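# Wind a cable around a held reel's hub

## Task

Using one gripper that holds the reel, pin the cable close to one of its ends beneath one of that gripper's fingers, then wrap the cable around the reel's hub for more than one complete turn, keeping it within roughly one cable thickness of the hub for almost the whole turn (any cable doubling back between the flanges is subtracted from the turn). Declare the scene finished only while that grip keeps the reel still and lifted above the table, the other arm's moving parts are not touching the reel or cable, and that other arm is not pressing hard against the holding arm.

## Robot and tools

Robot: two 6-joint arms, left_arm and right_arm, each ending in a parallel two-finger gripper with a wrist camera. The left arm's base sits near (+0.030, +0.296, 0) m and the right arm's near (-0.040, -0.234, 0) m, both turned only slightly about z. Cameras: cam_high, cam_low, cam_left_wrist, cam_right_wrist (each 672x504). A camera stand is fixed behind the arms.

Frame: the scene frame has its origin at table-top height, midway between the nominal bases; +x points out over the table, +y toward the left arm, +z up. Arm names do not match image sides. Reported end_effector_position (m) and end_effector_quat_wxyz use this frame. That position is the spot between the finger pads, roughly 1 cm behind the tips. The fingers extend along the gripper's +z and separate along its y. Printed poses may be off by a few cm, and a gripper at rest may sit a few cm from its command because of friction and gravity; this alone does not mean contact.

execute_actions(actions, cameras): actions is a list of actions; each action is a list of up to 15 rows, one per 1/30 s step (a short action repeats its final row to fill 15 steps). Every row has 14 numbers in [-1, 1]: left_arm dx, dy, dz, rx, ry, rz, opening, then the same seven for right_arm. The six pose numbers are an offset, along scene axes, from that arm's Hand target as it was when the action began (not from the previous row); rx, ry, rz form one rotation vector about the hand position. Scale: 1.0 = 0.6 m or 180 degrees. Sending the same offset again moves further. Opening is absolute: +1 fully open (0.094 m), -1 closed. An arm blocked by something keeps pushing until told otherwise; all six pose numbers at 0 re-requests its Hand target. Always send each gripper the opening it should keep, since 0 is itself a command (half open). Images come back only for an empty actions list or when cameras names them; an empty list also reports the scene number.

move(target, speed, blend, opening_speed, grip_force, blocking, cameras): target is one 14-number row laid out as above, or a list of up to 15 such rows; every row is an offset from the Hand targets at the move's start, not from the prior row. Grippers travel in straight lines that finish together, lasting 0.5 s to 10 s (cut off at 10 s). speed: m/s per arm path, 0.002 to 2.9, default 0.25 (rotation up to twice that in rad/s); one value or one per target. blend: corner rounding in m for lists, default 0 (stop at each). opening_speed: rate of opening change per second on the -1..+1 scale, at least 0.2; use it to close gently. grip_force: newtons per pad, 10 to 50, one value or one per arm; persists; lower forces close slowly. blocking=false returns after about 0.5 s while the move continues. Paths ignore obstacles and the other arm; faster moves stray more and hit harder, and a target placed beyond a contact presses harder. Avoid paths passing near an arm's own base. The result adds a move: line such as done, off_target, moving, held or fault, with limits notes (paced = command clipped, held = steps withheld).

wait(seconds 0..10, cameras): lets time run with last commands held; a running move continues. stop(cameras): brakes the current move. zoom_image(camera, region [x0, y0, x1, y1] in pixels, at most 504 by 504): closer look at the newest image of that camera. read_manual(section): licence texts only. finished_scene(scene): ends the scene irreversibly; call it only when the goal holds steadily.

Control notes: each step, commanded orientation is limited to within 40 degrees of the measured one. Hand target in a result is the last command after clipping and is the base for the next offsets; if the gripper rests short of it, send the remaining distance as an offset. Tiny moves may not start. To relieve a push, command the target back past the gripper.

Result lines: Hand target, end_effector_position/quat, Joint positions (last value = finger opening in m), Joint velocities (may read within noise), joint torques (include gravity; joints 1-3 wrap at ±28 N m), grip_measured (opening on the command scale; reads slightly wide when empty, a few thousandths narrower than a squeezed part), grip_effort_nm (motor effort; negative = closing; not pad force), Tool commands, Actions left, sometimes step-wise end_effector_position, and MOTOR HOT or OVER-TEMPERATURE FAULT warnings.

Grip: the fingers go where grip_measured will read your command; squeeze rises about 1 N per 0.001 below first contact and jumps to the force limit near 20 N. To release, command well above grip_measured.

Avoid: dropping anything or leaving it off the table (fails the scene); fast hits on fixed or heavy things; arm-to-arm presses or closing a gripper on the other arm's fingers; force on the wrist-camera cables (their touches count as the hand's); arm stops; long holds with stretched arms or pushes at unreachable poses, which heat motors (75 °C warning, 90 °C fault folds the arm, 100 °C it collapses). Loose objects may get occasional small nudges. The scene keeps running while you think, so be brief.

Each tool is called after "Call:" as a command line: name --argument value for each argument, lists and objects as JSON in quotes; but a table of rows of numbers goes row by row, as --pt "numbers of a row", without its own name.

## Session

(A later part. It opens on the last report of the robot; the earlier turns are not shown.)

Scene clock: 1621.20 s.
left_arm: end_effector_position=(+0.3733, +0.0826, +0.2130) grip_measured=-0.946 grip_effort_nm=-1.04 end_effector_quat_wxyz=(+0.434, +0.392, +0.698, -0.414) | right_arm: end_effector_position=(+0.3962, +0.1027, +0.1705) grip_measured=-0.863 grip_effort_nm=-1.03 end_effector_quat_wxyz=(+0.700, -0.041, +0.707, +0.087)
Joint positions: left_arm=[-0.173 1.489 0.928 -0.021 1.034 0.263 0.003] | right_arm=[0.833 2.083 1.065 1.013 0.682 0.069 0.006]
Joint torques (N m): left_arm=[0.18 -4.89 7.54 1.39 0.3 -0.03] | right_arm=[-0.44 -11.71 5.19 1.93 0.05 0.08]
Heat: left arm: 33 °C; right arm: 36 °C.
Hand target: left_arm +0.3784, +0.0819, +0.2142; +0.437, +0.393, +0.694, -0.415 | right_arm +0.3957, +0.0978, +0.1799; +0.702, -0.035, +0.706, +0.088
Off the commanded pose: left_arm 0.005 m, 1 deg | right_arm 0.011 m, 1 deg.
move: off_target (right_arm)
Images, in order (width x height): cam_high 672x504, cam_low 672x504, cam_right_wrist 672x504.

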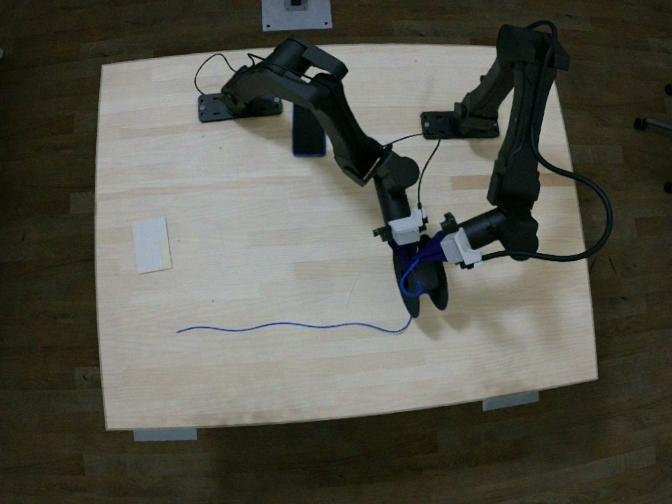

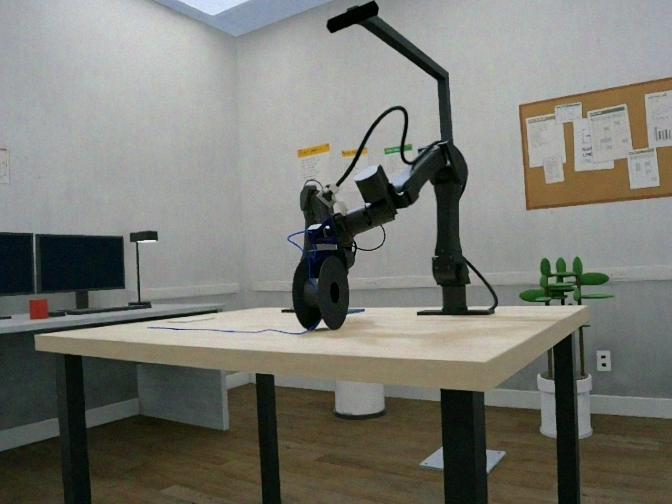

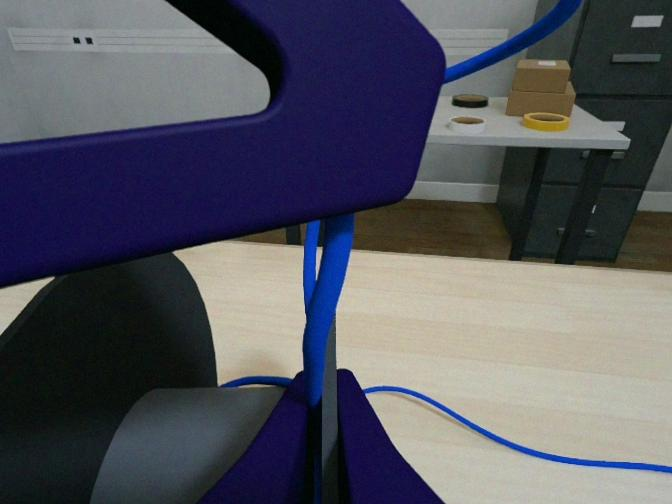

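Call:
move --pt "0 0 0.01 0 0 0 -0.65 0 0 0 0 0 0 -1" --pt "-0.056 0.184 0.065 0 0 0 -0.65 0 0 0 0 0 0 -1" --pt "-0.056 0.25 0.15 0 0 0 -0.65 0 0 0 0 0 0 -1" --speed 0.15 --blend '[0,0.03,0]' --cameras '["all"]'

Scene clock: 1632.40 s.
left_arm: end_effector_position=(+0.3414, +0.2313, +0.2985) grip_measured=-0.652 grip_effort_nm=0.11 end_effector_quat_wxyz=(+0.443, +0.375, +0.709, -0.400) | right_arm: end_effector_position=(+0.3962, +0.1027, +0.1705) grip_measured=-0.864 grip_effort_nm=-1.03 end_effector_quat_wxyz=(+0.700, -0.041, +0.707, +0.087)
Joint positions: left_arm=[0.358 1.592 1.502 -1.539 1.279 1.383 0.016] | right_arm=[0.833 2.083 1.065 1.013 0.682 0.069 0.006]
Joint torques (N m): left_arm=[-0.16 -5.11 7.75 0.06 0.59 0.16] | right_arm=[-0.39 -11.75 5.18 1.94 0.03 0.08]
Heat: left arm: 34 °C; right arm: 36 °C.
Hand target: left_arm +0.3448, +0.2320, +0.3042; +0.437, +0.393, +0.694, -0.415 | right_arm +0.3957, +0.0978, +0.1799; +0.702, -0.035, +0.706, +0.088
Off the commanded pose: left_arm 0.007 m, 3 deg | right_arm 0.011 m, 1 deg.
joint sent to its limit (left arm) — joint 4 (wrist pitch), lower limit. The joint targets are off in orientation, not in position.
move: off_target (left_arm, right_arm)

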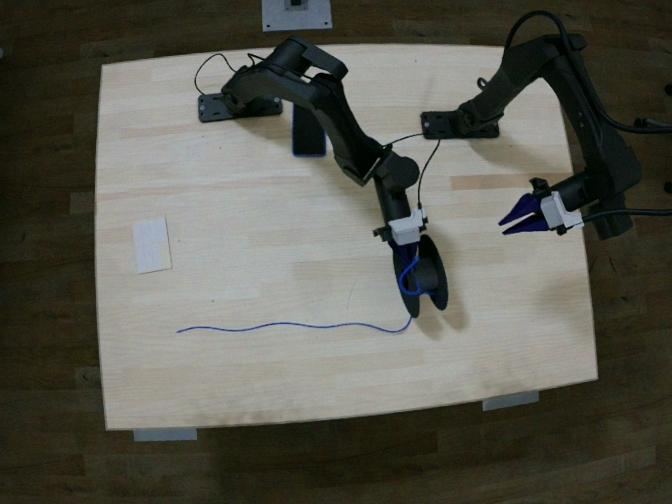

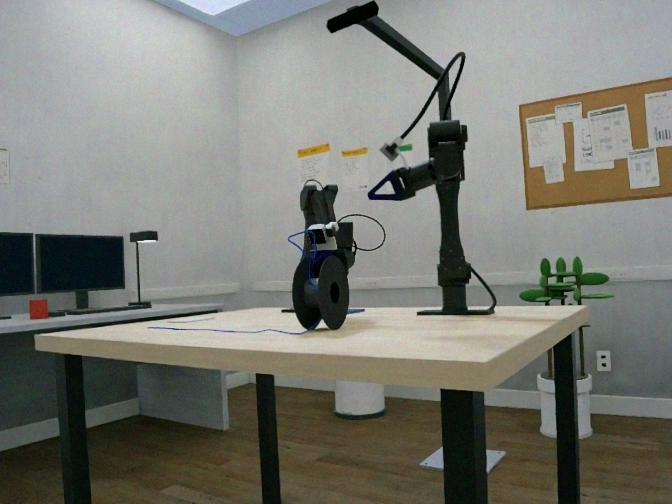

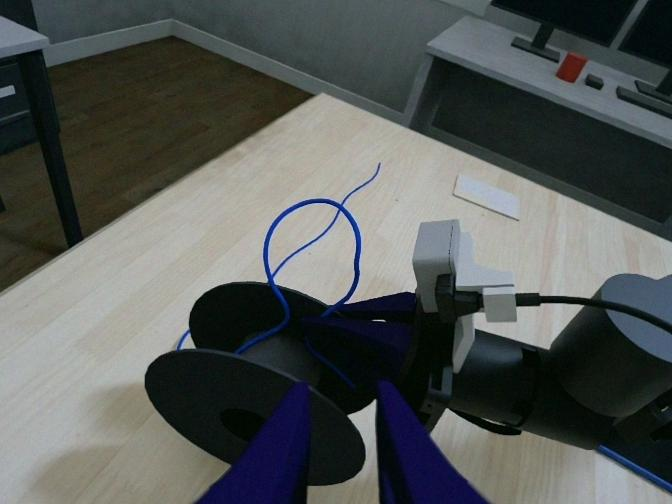

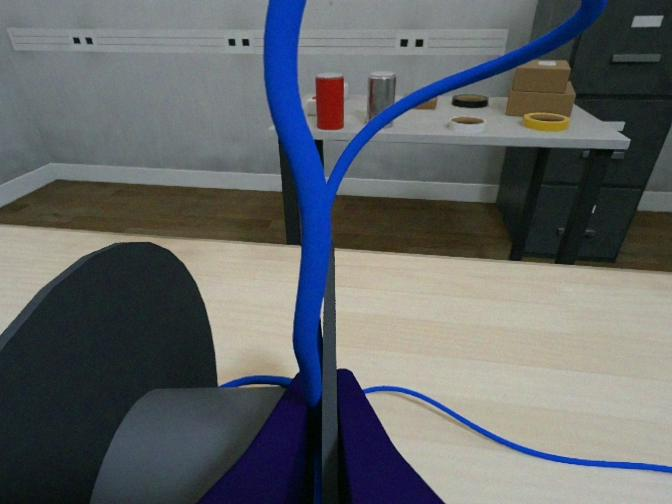

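Call:
move --target '[0,0,0,0,0,0,-0.65,0,0,0.05,0,0,0,-1]' --speed 0.08 --cameras '["cam_right_wrist","cam_low","cam_left_wrist"]'

Scene clock: 1648.63 s.
left_arm: end_effector_position=(+0.3413, +0.2313, +0.2985) grip_measured=-0.652 grip_effort_nm=0.11 end_effector_quat_wxyz=(+0.443, +0.376, +0.709, -0.400) | right_arm: end_effector_position=(+0.3930, +0.0990, +0.1751) grip_measured=-0.864 grip_effort_nm=-1.04 end_effector_quat_wxyz=(+0.681, -0.058, +0.726, +0.068)
Joint positions: left_arm=[0.358 1.592 1.502 -1.54 1.279 1.384 0.016] | right_arm=[0.833 2.017 1.065 0.872 0.682 0.07 0.006]
Joint torques (N m): left_arm=[-0.17 -5.12 7.76 0.06 0.6 0.13] | right_arm=[-0.47 -12.51 7.86 2.31 0.05 0.08]
Heat: left arm: 33 °C; right arm: 36 °C.
Hand target: left_arm +0.3448, +0.2319, +0.3041; +0.437, +0.393, +0.694, -0.415 | right_arm +0.3957, +0.0979, +0.2098; +0.702, -0.035, +0.706, +0.088
Off the commanded pose: left_arm 0.007 m, 3 deg | right_arm 0.035 m, 5 deg.
joint sent to its limit (left arm) — joint 4 (wrist pitch), lower limit. The joint targets are off in orientation, not in position.
move: off_target (left_arm, right_arm)
Images, in order (width x height): cam_low 672x504, cam_left_wrist 672x504, cam_right_wrist 672x504.

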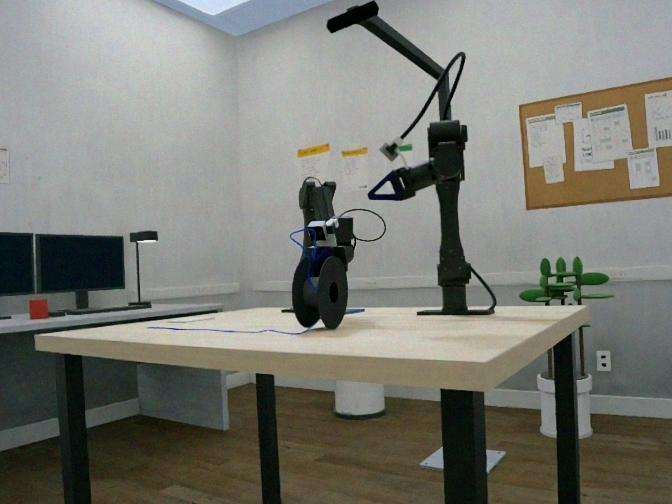

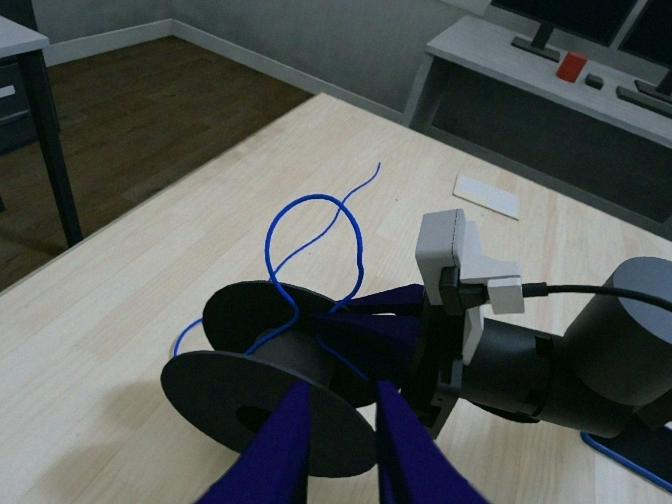

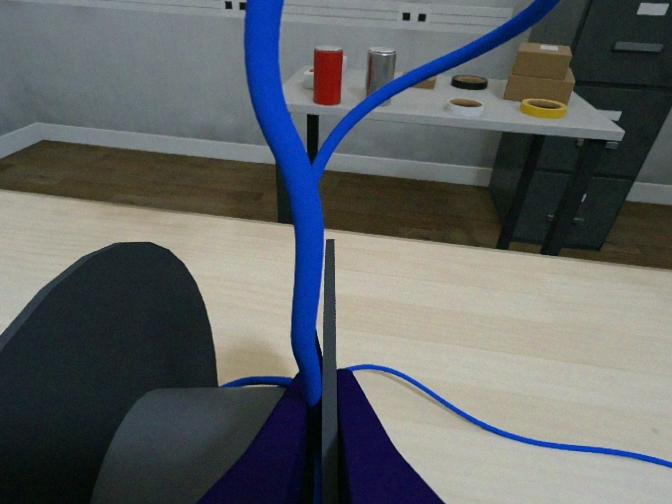

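Call:
move --target '[0,0,0,0,0,0,-0.65,0,0,0.2,0,0,0,-1]' --speed 0.1 --cameras '["cam_right_wrist","cam_low","cam_left_wrist"]'

Scene clock: 1653.73 s.
left_arm: end_effector_position=(+0.3413, +0.2313, +0.2985) grip_measured=-0.652 grip_effort_nm=0.11 end_effector_quat_wxyz=(+0.443, +0.376, +0.709, -0.400) | right_arm: end_effector_position=(+0.3946, +0.1012, +0.2791) grip_measured=-0.864 grip_effort_nm=-1.04 end_effector_quat_wxyz=(+0.670, -0.070, +0.737, +0.057)
Joint positions: left_arm=[0.358 1.592 1.502 -1.54 1.279 1.384 0.016] | right_arm=[0.833 1.822 1.305 0.392 0.68 0.07 0.006]
Joint torques (N m): left_arm=[-0.18 -5.14 7.76 0.05 0.61 0.13] | right_arm=[-0.38 -11.9 10.78 2.58 0.11 0.07]
Heat: left arm: 33 °C; right arm: 36 °C.
Hand target: left_arm +0.3448, +0.2319, +0.3041; +0.437, +0.393, +0.694, -0.415 | right_arm +0.3957, +0.0979, +0.3299; +0.702, -0.035, +0.706, +0.089
Off the commanded pose: left_arm 0.007 m, 3 deg | right_arm 0.051 m, 7 deg.
joint sent to its limit (left arm) — joint 4 (wrist pitch), lower limit. The joint targets are off in orientation, not in position.
move: off_target (left_arm, right_arm)
Images, in order (width x height): cam_low 672x504, cam_left_wrist 672x504, cam_right_wrist 672x504.

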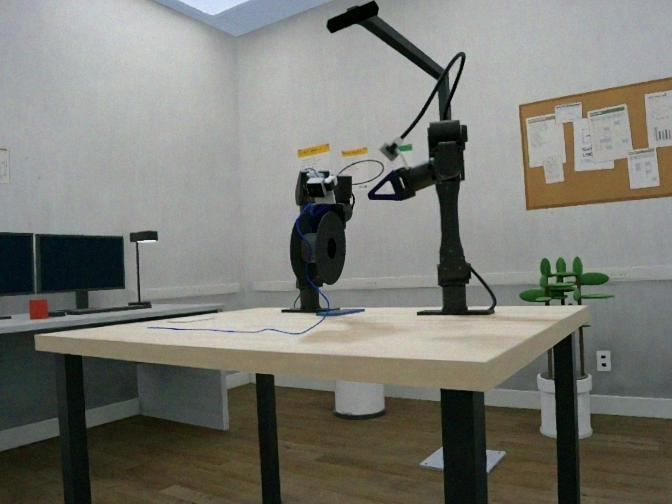

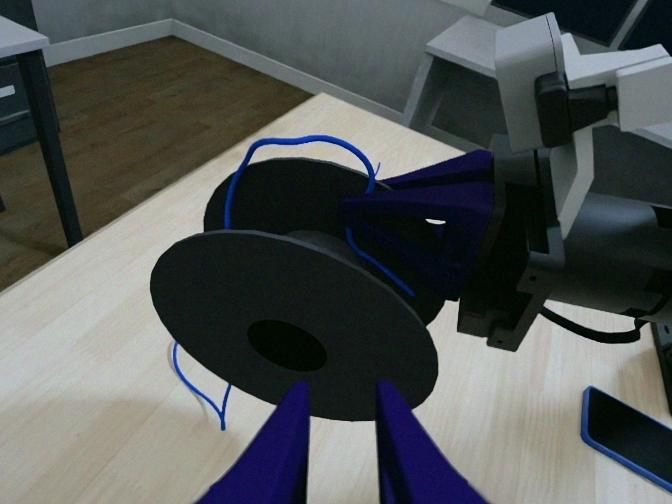

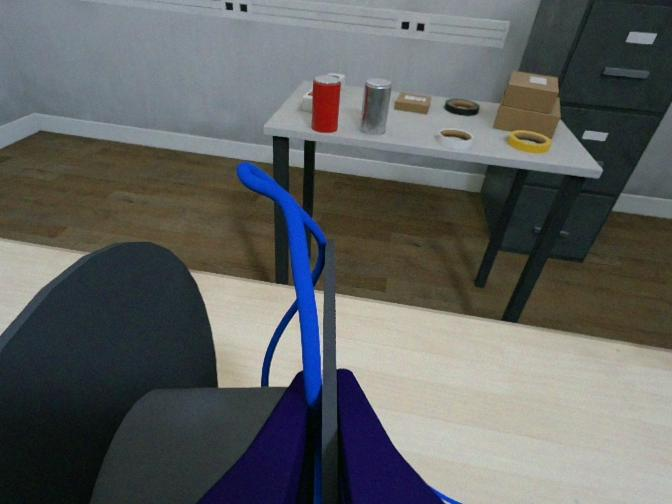

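Call:
move --target '[0,0,0,0,0,0,-0.65,-0.025,0,0.35,0.007,-0.038,0,-1]' --speed 0.12 --cameras '["all"]'

Scene clock: 1666.03 s.
left_arm: end_effector_position=(+0.3413, +0.2313, +0.2985) grip_measured=-0.652 grip_effort_nm=0.11 end_effector_quat_wxyz=(+0.443, +0.376, +0.709, -0.400) | right_arm: end_effector_position=(+0.3875, +0.1025, +0.5086) grip_measured=-0.864 grip_effort_nm=-1.04 end_effector_quat_wxyz=(+0.721, -0.059, +0.687, +0.072)
Joint positions: left_arm=[0.358 1.592 1.502 -1.54 1.279 1.384 0.016] | right_arm=[0.848 1.899 2.184 -0.221 0.693 -0.028 0.006]
Joint torques (N m): left_arm=[-0.14 -5.12 7.75 0.06 0.61 0.13] | right_arm=[0.72 -8.92 9.85 2.62 0.11 0.04]
Heat: left arm: 33 °C; right arm: 39 °C.
Hand target: left_arm +0.3448, +0.2319, +0.3041; +0.437, +0.393, +0.694, -0.415 | right_arm +0.3808, +0.0979, +0.5397; +0.743, -0.032, +0.662, +0.094
Off the commanded pose: left_arm 0.007 m, 3 deg | right_arm 0.032 m, 6 deg.
joint sent to its limit (left arm) — joint 4 (wrist pitch), lower limit. The joint targets are off in orientation, not in position.
move: off_target (left_arm, right_arm)

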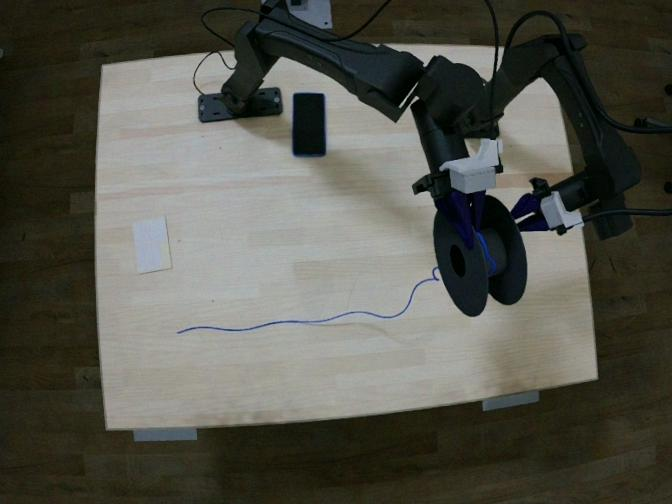

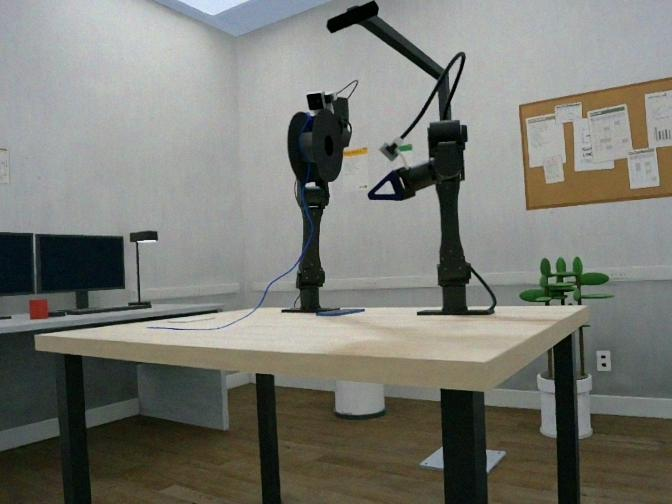

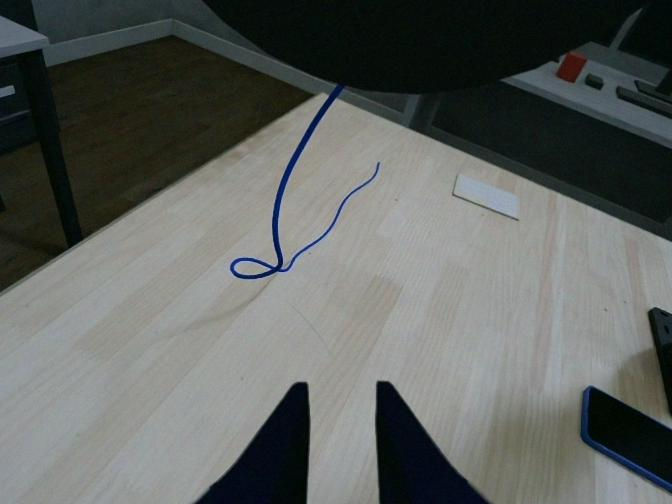

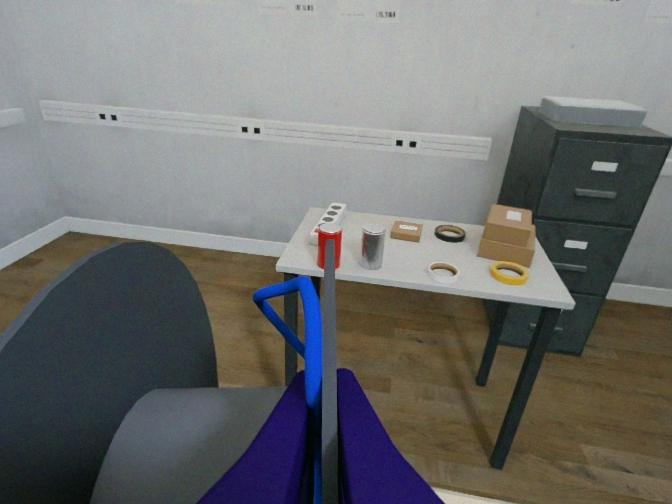

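Call:
zoom_image --camera "cam_low" --region '[140, 80, 420, 340]'

Call:
zoom_image --camera "cam_high" --region '[370, 150, 570, 340]'

Call:
zoom_image --camera "cam_right_wrist" --region '[200, 230, 440, 504]'

Scaled by 1.800.

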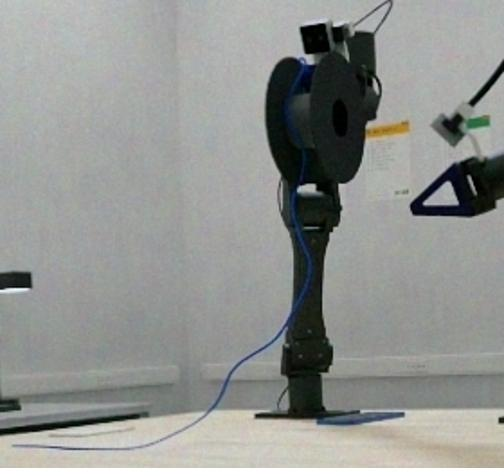

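Scaled by 2.520.

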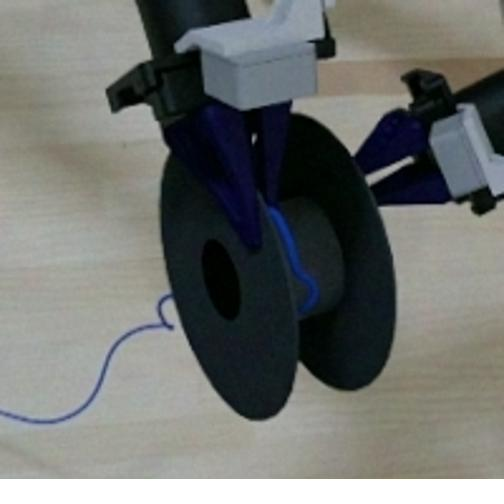

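Scaled by 1.839.

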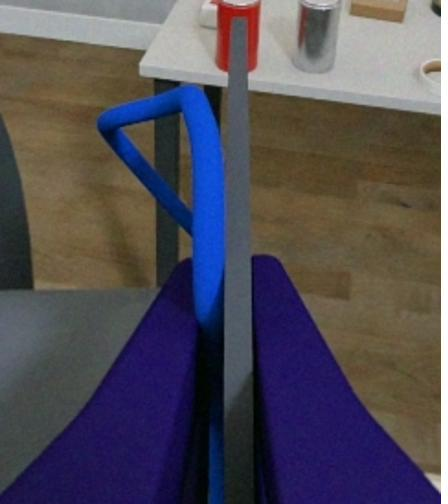

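Call:
move --target '[0.092,-0.0865,-0.3235,-0.0514,-0.105,0.05,-0.3,0,0,0,0,0,0,-1]' --speed 0.2 --cameras '["cam_low","cam_left_wrist","cam_high"]'

Scene clock: 1748.30 s.
left_arm: end_effector_position=(+0.4009, +0.1817, +0.1130) grip_measured=-0.302 grip_effort_nm=0.11 end_effector_quat_wxyz=(+0.595, +0.363, +0.614, -0.371) | right_arm: end_effector_position=(+0.3875, +0.1025, +0.5086) grip_measured=-0.864 grip_effort_nm=-1.04 end_effector_quat_wxyz=(+0.721, -0.059, +0.687, +0.072)
Joint positions: left_arm=[0.146 2.016 0.559 1.401 1.246 0.029 0.033] | right_arm=[0.848 1.899 2.184 -0.221 0.693 -0.028 0.006]
Joint torques (N m): left_arm=[-0.64 -5.86 2.17 1.84 -0.11 -0.03] | right_arm=[0.73 -8.91 9.8 2.62 0.11 0.04]
Heat: left arm: 33 °C; right arm: 40 °C.
Hand target: left_arm +0.4000, +0.1799, +0.1101; +0.606, +0.364, +0.606, -0.364 | right_arm +0.3808, +0.0979, +0.5398; +0.743, -0.032, +0.662, +0.094
Off the commanded pose: left_arm 0.004 m, 2 deg | right_arm 0.032 m, 6 deg.
move: off_target (right_arm)
Images, in order (width x height): cam_high 672x504, cam_low 672x504, cam_left_wrist 672x504.

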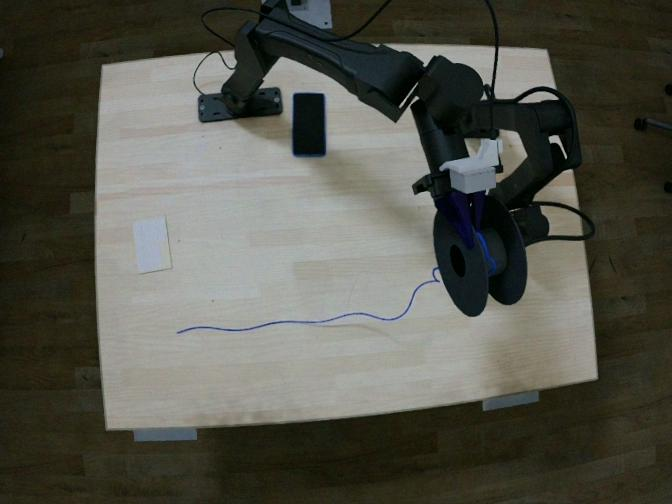

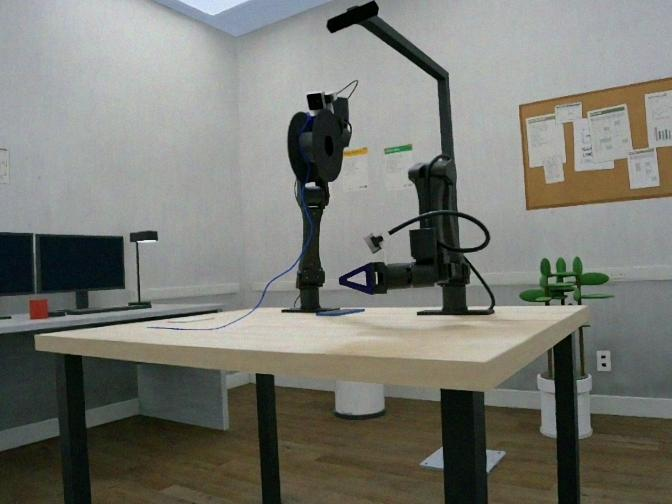

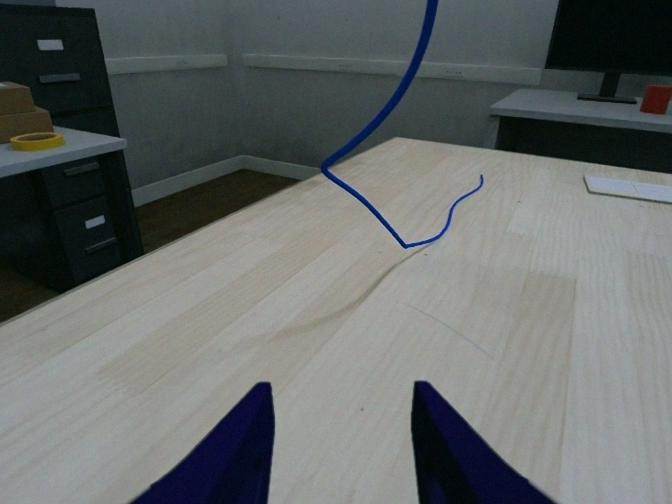

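Call:
move --target '[0.0925,-0.17,0.025,0,0,0,-0.3,0,0,0,0,0,0,-1]' --speed 0.15 --cameras '["cam_low","cam_left_wrist","cam_high"]'

Scene clock: 1838.17 s.
left_arm: end_effector_position=(+0.4474, +0.0779, +0.1310) grip_measured=-0.302 grip_effort_nm=0.11 end_effector_quat_wxyz=(+0.606, +0.371, +0.601, -0.367) | right_arm: end_effector_position=(+0.3875, +0.1025, +0.5085) grip_measured=-0.864 grip_effort_nm=-1.04 end_effector_quat_wxyz=(+0.721, -0.059, +0.687, +0.071)
Joint positions: left_arm=[-0.18 2.071 0.77 1.306 0.926 0.005 0.033] | right_arm=[0.848 1.899 2.184 -0.221 0.693 -0.028 0.006]
Joint torques (N m): left_arm=[-0.09 -7.1 5.96 1.37 -0.17 -0.05] | right_arm=[0.77 -8.87 9.77 2.64 0.11 0.04]
Heat: left arm: 37 °C; right arm: 41 °C.
Hand target: left_arm +0.4555, +0.0779, +0.1251; +0.606, +0.364, +0.606, -0.364 | right_arm +0.3808, +0.0979, +0.5397; +0.743, -0.032, +0.662, +0.094
Off the commanded pose: left_arm 0.010 m, 1 deg | right_arm 0.032 m, 6 deg.
move: off_target (right_arm)
Images, in order (width x height): cam_high 672x504, cam_low 672x504, cam_left_wrist 672x504.

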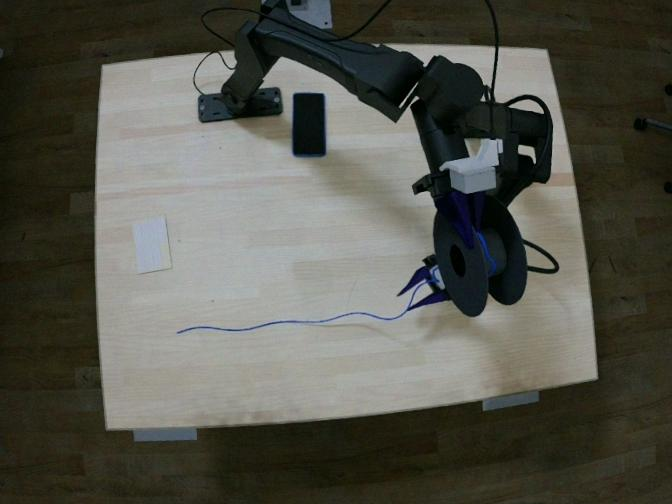

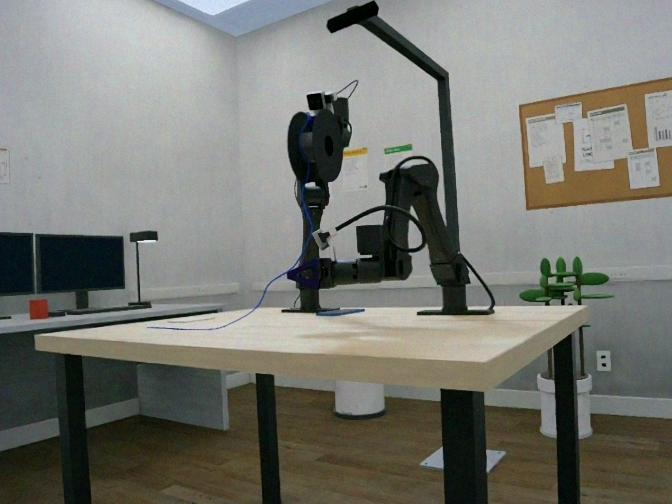

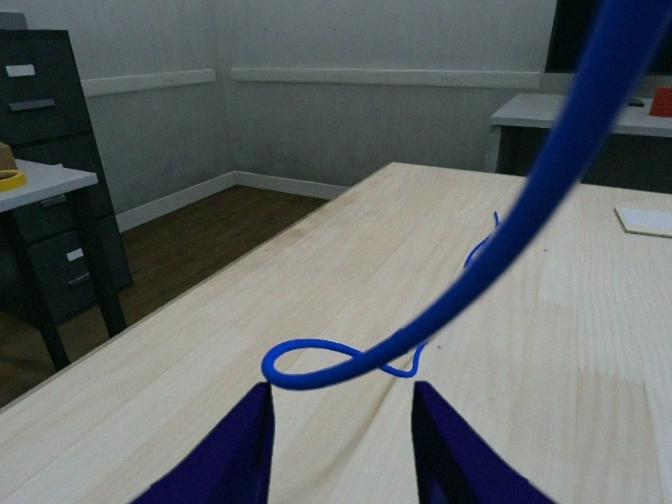

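Call:
zoom_image --camera "cam_left_wrist" --region '[220, 240, 520, 504]'

Scaled by 1.680.

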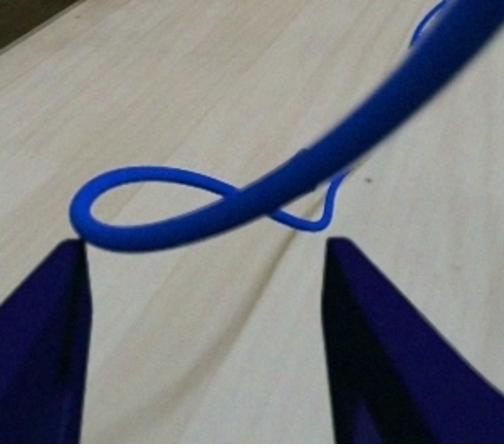

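Call:
move --target '[-0.003,-0.0147,0.024,0,0,0,-0.3,0,0,0,0,0,0,-1]' --speed 0.1 --cameras '["cam_left_wrist"]'

Scene clock: 1893.37 s.
left_arm: end_effector_position=(+0.4467, +0.0711, +0.1218) grip_measured=-0.302 grip_effort_nm=0.11 end_effector_quat_wxyz=(+0.589, +0.363, +0.619, -0.372) | right_arm: end_effector_position=(+0.3875, +0.1025, +0.5085) grip_measured=-0.864 grip_effort_nm=-1.04 end_effector_quat_wxyz=(+0.721, -0.059, +0.687, +0.071)
Joint positions: left_arm=[-0.202 2.071 0.77 1.255 0.9 0.003 0.033] | right_arm=[0.848 1.899 2.184 -0.221 0.693 -0.028 0.006]
Joint torques (N m): left_arm=[-0.49 -11.59 6.15 1.35 -0.15 -0.05] | right_arm=[0.69 -8.9 9.78 2.63 0.11 0.05]
Heat: left arm: 35 °C; right arm: 42 °C.
Hand target: left_arm +0.4537, +0.0691, +0.1395; +0.606, +0.364, +0.606, -0.364 | right_arm +0.3808, +0.0979, +0.5398; +0.743, -0.032, +0.662, +0.094
Off the commanded pose: left_arm 0.019 m, 3 deg | right_arm 0.032 m, 6 deg.
move: off_target (left_arm, right_arm)
Images, in order (width x height): cam_left_wrist 672x504.

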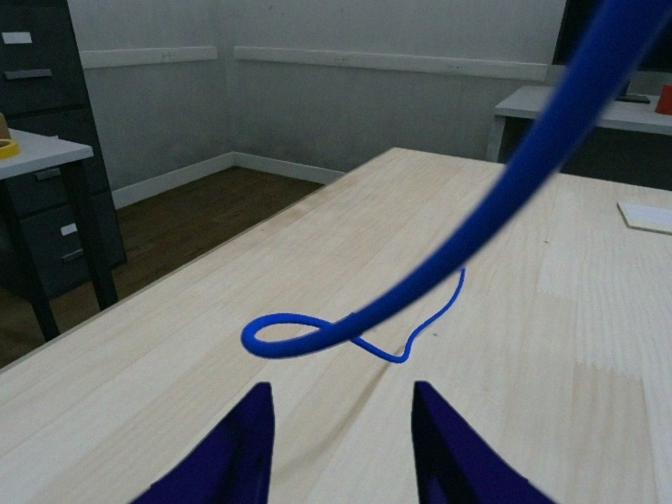

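Call:
move --target '[-0.005,0,0.033,0,0,0,-0.3,0,0,0,0,0,0,-1]' --speed 0.1 --cameras '["cam_left_wrist"]'

Scene clock: 1897.27 s.
left_arm: end_effector_position=(+0.4457, +0.0716, +0.1360) grip_measured=-0.302 grip_effort_nm=0.11 end_effector_quat_wxyz=(+0.586, +0.360, +0.622, -0.373) | right_arm: end_effector_position=(+0.3875, +0.1025, +0.5085) grip_measured=-0.864 grip_effort_nm=-1.04 end_effector_quat_wxyz=(+0.721, -0.059, +0.687, +0.071)
Joint positions: left_arm=[-0.202 2.007 0.77 1.183 0.897 0 0.033] | right_arm=[0.848 1.899 2.184 -0.221 0.693 -0.028 0.006]
Joint torques (N m): left_arm=[-0.64 -12.63 6.2 1.38 -0.13 -0.04] | right_arm=[0.83 -8.88 9.8 2.62 0.11 0.03]
Heat: left arm: 35 °C; right arm: 42 °C.
Hand target: left_arm +0.4507, +0.0691, +0.1592; +0.606, +0.364, +0.606, -0.364 | right_arm +0.3808, +0.0979, +0.5398; +0.743, -0.032, +0.662, +0.094
Off the commanded pose: left_arm 0.024 m, 3 deg | right_arm 0.032 m, 6 deg.
move: off_target (left_arm, right_arm)
Images, in order (width x height): cam_left_wrist 672x504.

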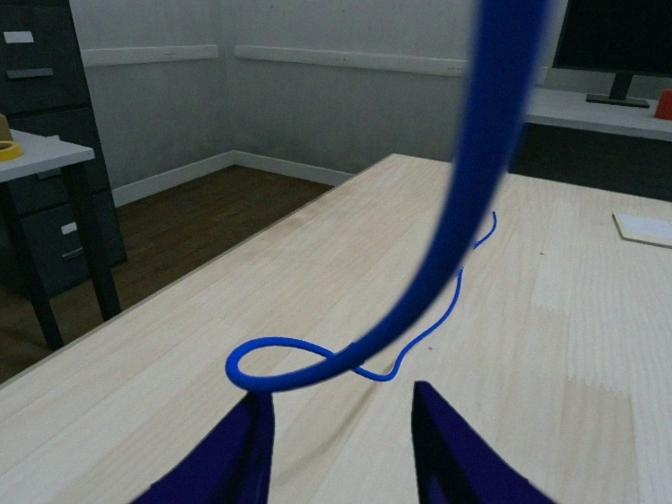

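Call:
zoom_image --camera "cam_left_wrist" --region '[200, 200, 520, 504]'

Scaled by 1.575.

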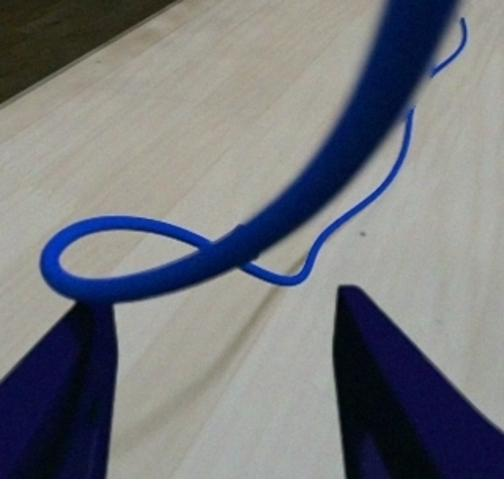

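Call:
move --target '[0,0,0.033,0,0,0,-0.3,0,0,0,0,0,0,-1]' --speed 0.1 --cameras '["cam_left_wrist"]'

Scene clock: 1909.03 s.
left_arm: end_effector_position=(+0.4466, +0.0714, +0.1553) grip_measured=-0.302 grip_effort_nm=0.11 end_effector_quat_wxyz=(+0.586, +0.360, +0.622, -0.373) | right_arm: end_effector_position=(+0.3875, +0.1025, +0.5085) grip_measured=-0.864 grip_effort_nm=-1.04 end_effector_quat_wxyz=(+0.721, -0.059, +0.687, +0.071)
Joint positions: left_arm=[-0.202 1.94 0.786 1.1 0.897 0 0.033] | right_arm=[0.848 1.899 2.184 -0.221 0.693 -0.028 0.006]
Joint torques (N m): left_arm=[-0.64 -12.44 6.67 1.39 -0.13 -0.03] | right_arm=[0.76 -8.95 9.78 2.62 0.12 0.04]
Heat: left arm: 34 °C; right arm: 42 °C.
Hand target: left_arm +0.4507, +0.0692, +0.1791; +0.606, +0.364, +0.606, -0.364 | right_arm +0.3808, +0.0979, +0.5398; +0.743, -0.032, +0.662, +0.094
Off the commanded pose: left_arm 0.024 m, 3 deg | right_arm 0.032 m, 6 deg.
move: off_target (left_arm, right_arm)
Images, in order (width x height): cam_left_wrist 672x504.

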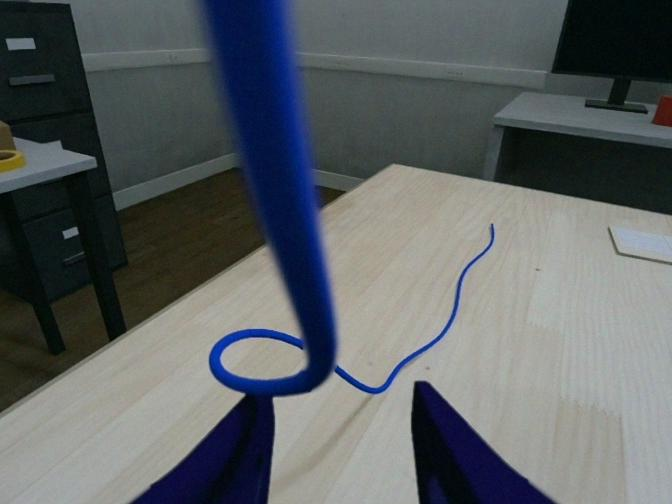

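Call:
move --target '[0.006,0.003,0.02,0,0,0,-0.3,0,0,0,0,0,0,-1]' --speed 0.1 --cameras '["cam_left_wrist"]'

Scene clock: 1924.33 s.
left_arm: end_effector_position=(+0.4502, +0.0707, +0.1658) grip_measured=-0.302 grip_effort_nm=0.11 end_effector_quat_wxyz=(+0.586, +0.360, +0.623, -0.374) | right_arm: end_effector_position=(+0.3875, +0.1025, +0.5085) grip_measured=-0.864 grip_effort_nm=-1.04 end_effector_quat_wxyz=(+0.721, -0.059, +0.687, +0.071)
Joint positions: left_arm=[-0.202 1.913 0.812 1.045 0.897 0 0.033] | right_arm=[0.848 1.899 2.184 -0.221 0.693 -0.028 0.006]
Joint torques (N m): left_arm=[-0.01 -12.55 7.04 1.3 -0.07 -0.03] | right_arm=[0.76 -8.9 9.8 2.64 0.11 0.04]
Heat: left arm: 34 °C; right arm: 42 °C.
Hand target: left_arm +0.4543, +0.0710, +0.1911; +0.606, +0.364, +0.606, -0.364 | right_arm +0.3808, +0.0979, +0.5398; +0.743, -0.032, +0.662, +0.094
Off the commanded pose: left_arm 0.026 m, 3 deg | right_arm 0.032 m, 6 deg.
move: off_target (left_arm, right_arm)
Images, in order (width x height): cam_left_wrist 672x504.

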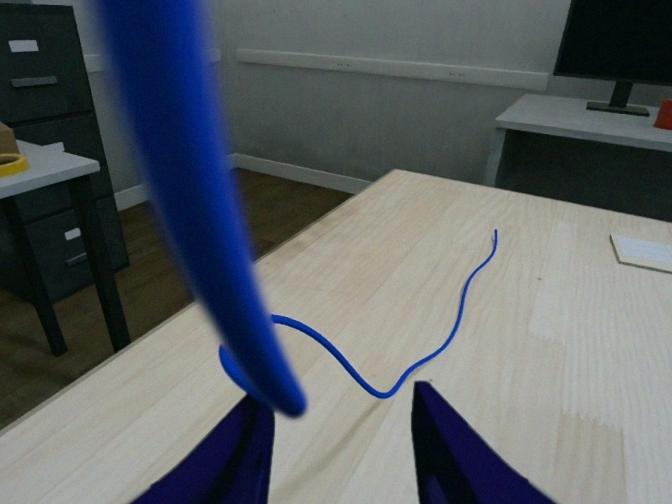

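Call:
move --pt "-0.054 0.12 -0.02 0 0 0 -0.3 0 0 0 0 0 0 -1" --pt "-0.054 0.12 0.085 0 0 0 -0.3 0 0 0 0 0 0 -1" --speed 0.15 --blend '[0.02,0]' --cameras '["cam_left_wrist","cam_low"]'

Scene clock: 1969.13 s.
left_arm: end_effector_position=(+0.4218, +0.1413, +0.2220) grip_measured=-0.302 grip_effort_nm=0.11 end_effector_quat_wxyz=(+0.588, +0.349, +0.624, -0.377) | right_arm: end_effector_position=(+0.3875, +0.1025, +0.5084) grip_measured=-0.864 grip_effort_nm=-1.04 end_effector_quat_wxyz=(+0.721, -0.059, +0.687, +0.071)
Joint positions: left_arm=[0.003 1.63 0.741 0.84 1.091 -0.016 0.033] | right_arm=[0.848 1.899 2.184 -0.222 0.693 -0.028 0.006]
Joint torques (N m): left_arm=[0.5 -9.74 7.8 1.28 0.09 0.12] | right_arm=[0.79 -8.91 9.8 2.63 0.1 0.04]
Heat: left arm: 35 °C; right arm: 43 °C.
Hand target: left_arm +0.4219, +0.1430, +0.2421; +0.606, +0.364, +0.606, -0.364 | right_arm +0.3808, +0.0979, +0.5397; +0.743, -0.032, +0.662, +0.094
Off the commanded pose: left_arm 0.020 m, 4 deg | right_arm 0.032 m, 6 deg.
move: off_target (left_arm, right_arm)
Images, in order (width x height): cam_low 672x504, cam_left_wrist 672x504.

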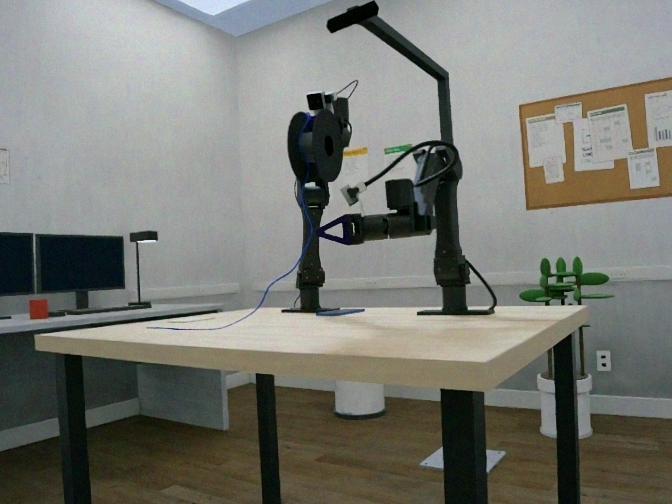

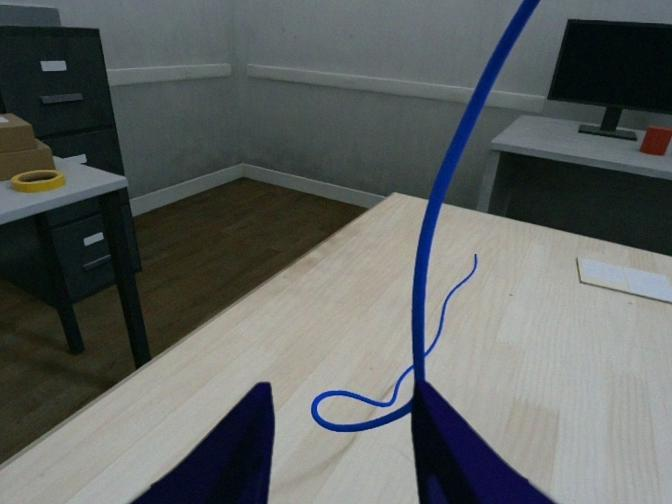

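Call:
move --pt "-0.005 -0.0777 0.01 0 0 0 -0.3 0 0 0 0 0 0 -1" --pt "-0.005 -0.0777 0.01 0 0 0 -1 0 0 0 0 0 0 -1" --speed 0.12 --opening_speed 0.7 --cameras '["cam_left_wrist"]'

Scene clock: 1990.43 s.
left_arm: end_effector_position=(+0.4161, +0.0962, +0.2233) grip_measured=-0.959 grip_effort_nm=-1.01 end_effector_quat_wxyz=(+0.581, +0.354, +0.626, -0.381) | right_arm: end_effector_position=(+0.3875, +0.1025, +0.5084) grip_measured=-0.864 grip_effort_nm=-1.04 end_effector_quat_wxyz=(+0.721, -0.059, +0.687, +0.071)
Joint positions: left_arm=[-0.14 1.617 0.746 0.811 0.963 -0.016 0.002] | right_arm=[0.848 1.899 2.184 -0.222 0.693 -0.028 0.006]
Joint torques (N m): left_arm=[-0.27 -10.14 8.29 1.35 -0.13 0.11] | right_arm=[0.73 -8.92 9.8 2.64 0.11 0.03]
Heat: left arm: 35 °C; right arm: 43 °C.
Hand target: left_arm +0.4189, +0.0963, +0.2481; +0.606, +0.364, +0.606, -0.364 | right_arm +0.3808, +0.0979, +0.5398; +0.743, -0.032, +0.662, +0.094
Off the commanded pose: left_arm 0.025 m, 4 deg | right_arm 0.032 m, 6 deg.
move: off_target (left_arm, right_arm); target 2's new opening was sent with left_arm's hand 0.025 m and 4 deg from that target
Images, in order (width x height): cam_left_wrist 672x504.

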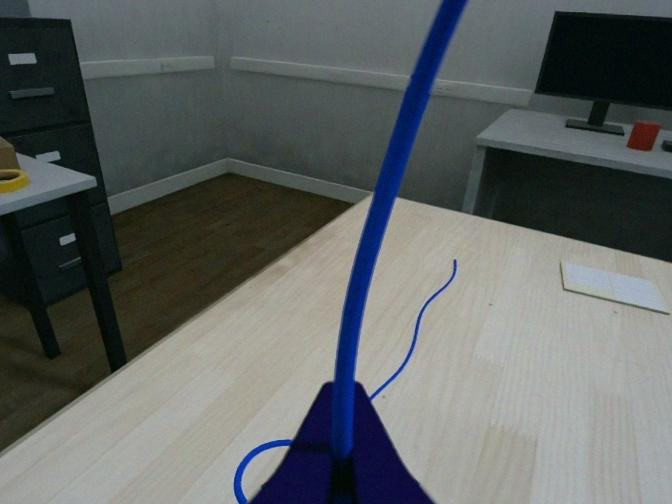

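Call:
move --pt "0.168 0.04 0.053 0 0 0 -1 0 0 0 0 0 0 -1" --pt "0.185 0.34 0.203 0 0 0.1 -1 0 0 0 0 0 0 -1" --speed 0.2 --blend '[0.03,0]' --cameras '["cam_left_wrist","cam_high","cam_low"]'

Scene clock: 2016.17 s.
left_arm: end_effector_position=(+0.5390, +0.3052, +0.3401) grip_measured=-0.960 grip_effort_nm=-1.03 end_effector_quat_wxyz=(+0.639, +0.244, +0.674, -0.278) | right_arm: end_effector_position=(+0.3869, +0.0992, +0.5146) grip_measured=-0.864 grip_effort_nm=-1.04 end_effector_quat_wxyz=(+0.724, -0.052, +0.684, +0.070)
Joint positions: left_arm=[0.328 1.799 1.454 0.284 1.093 -0.01 0.002] | right_arm=[0.848 1.903 2.207 -0.228 0.704 -0.029 0.006]
Joint torques (N m): left_arm=[-0.2 -13.15 9.16 1.19 0.1 0.07] | right_arm=[0.77 -8.85 8.59 2.66 -0.02 0.06]
Heat: left arm: 35 °C; right arm: 43 °C.
Hand target: left_arm +0.5298, +0.3003, +0.3700; +0.655, +0.265, +0.656, -0.265 | right_arm +0.3808, +0.0979, +0.5397; +0.743, -0.032, +0.662, +0.094
Off the commanded pose: left_arm 0.031 m, 4 deg | right_arm 0.026 m, 5 deg.
move: off_target (left_arm, right_arm)
Images, in order (width x height): cam_high 672x504, cam_low 672x504, cam_left_wrist 672x504.

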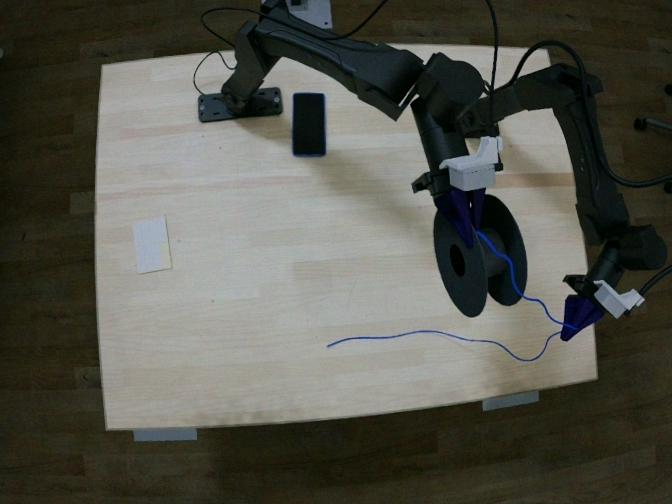

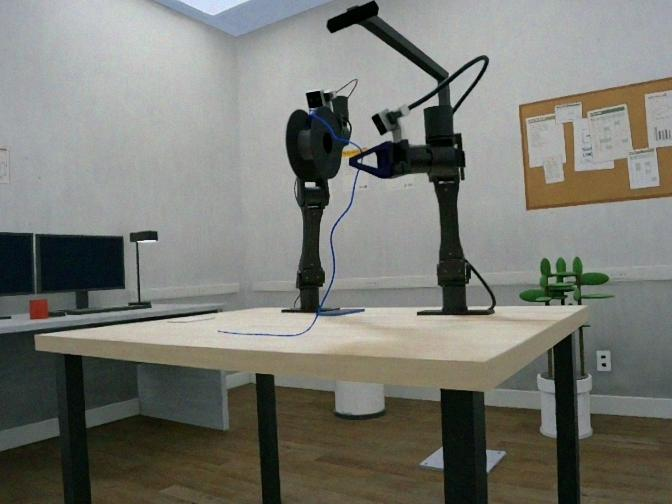

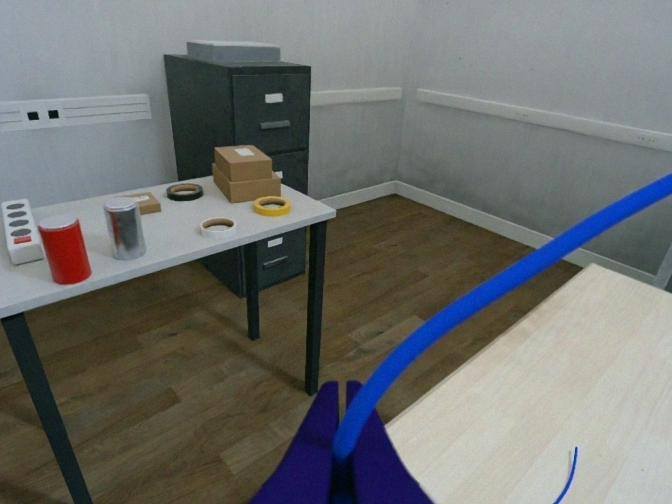

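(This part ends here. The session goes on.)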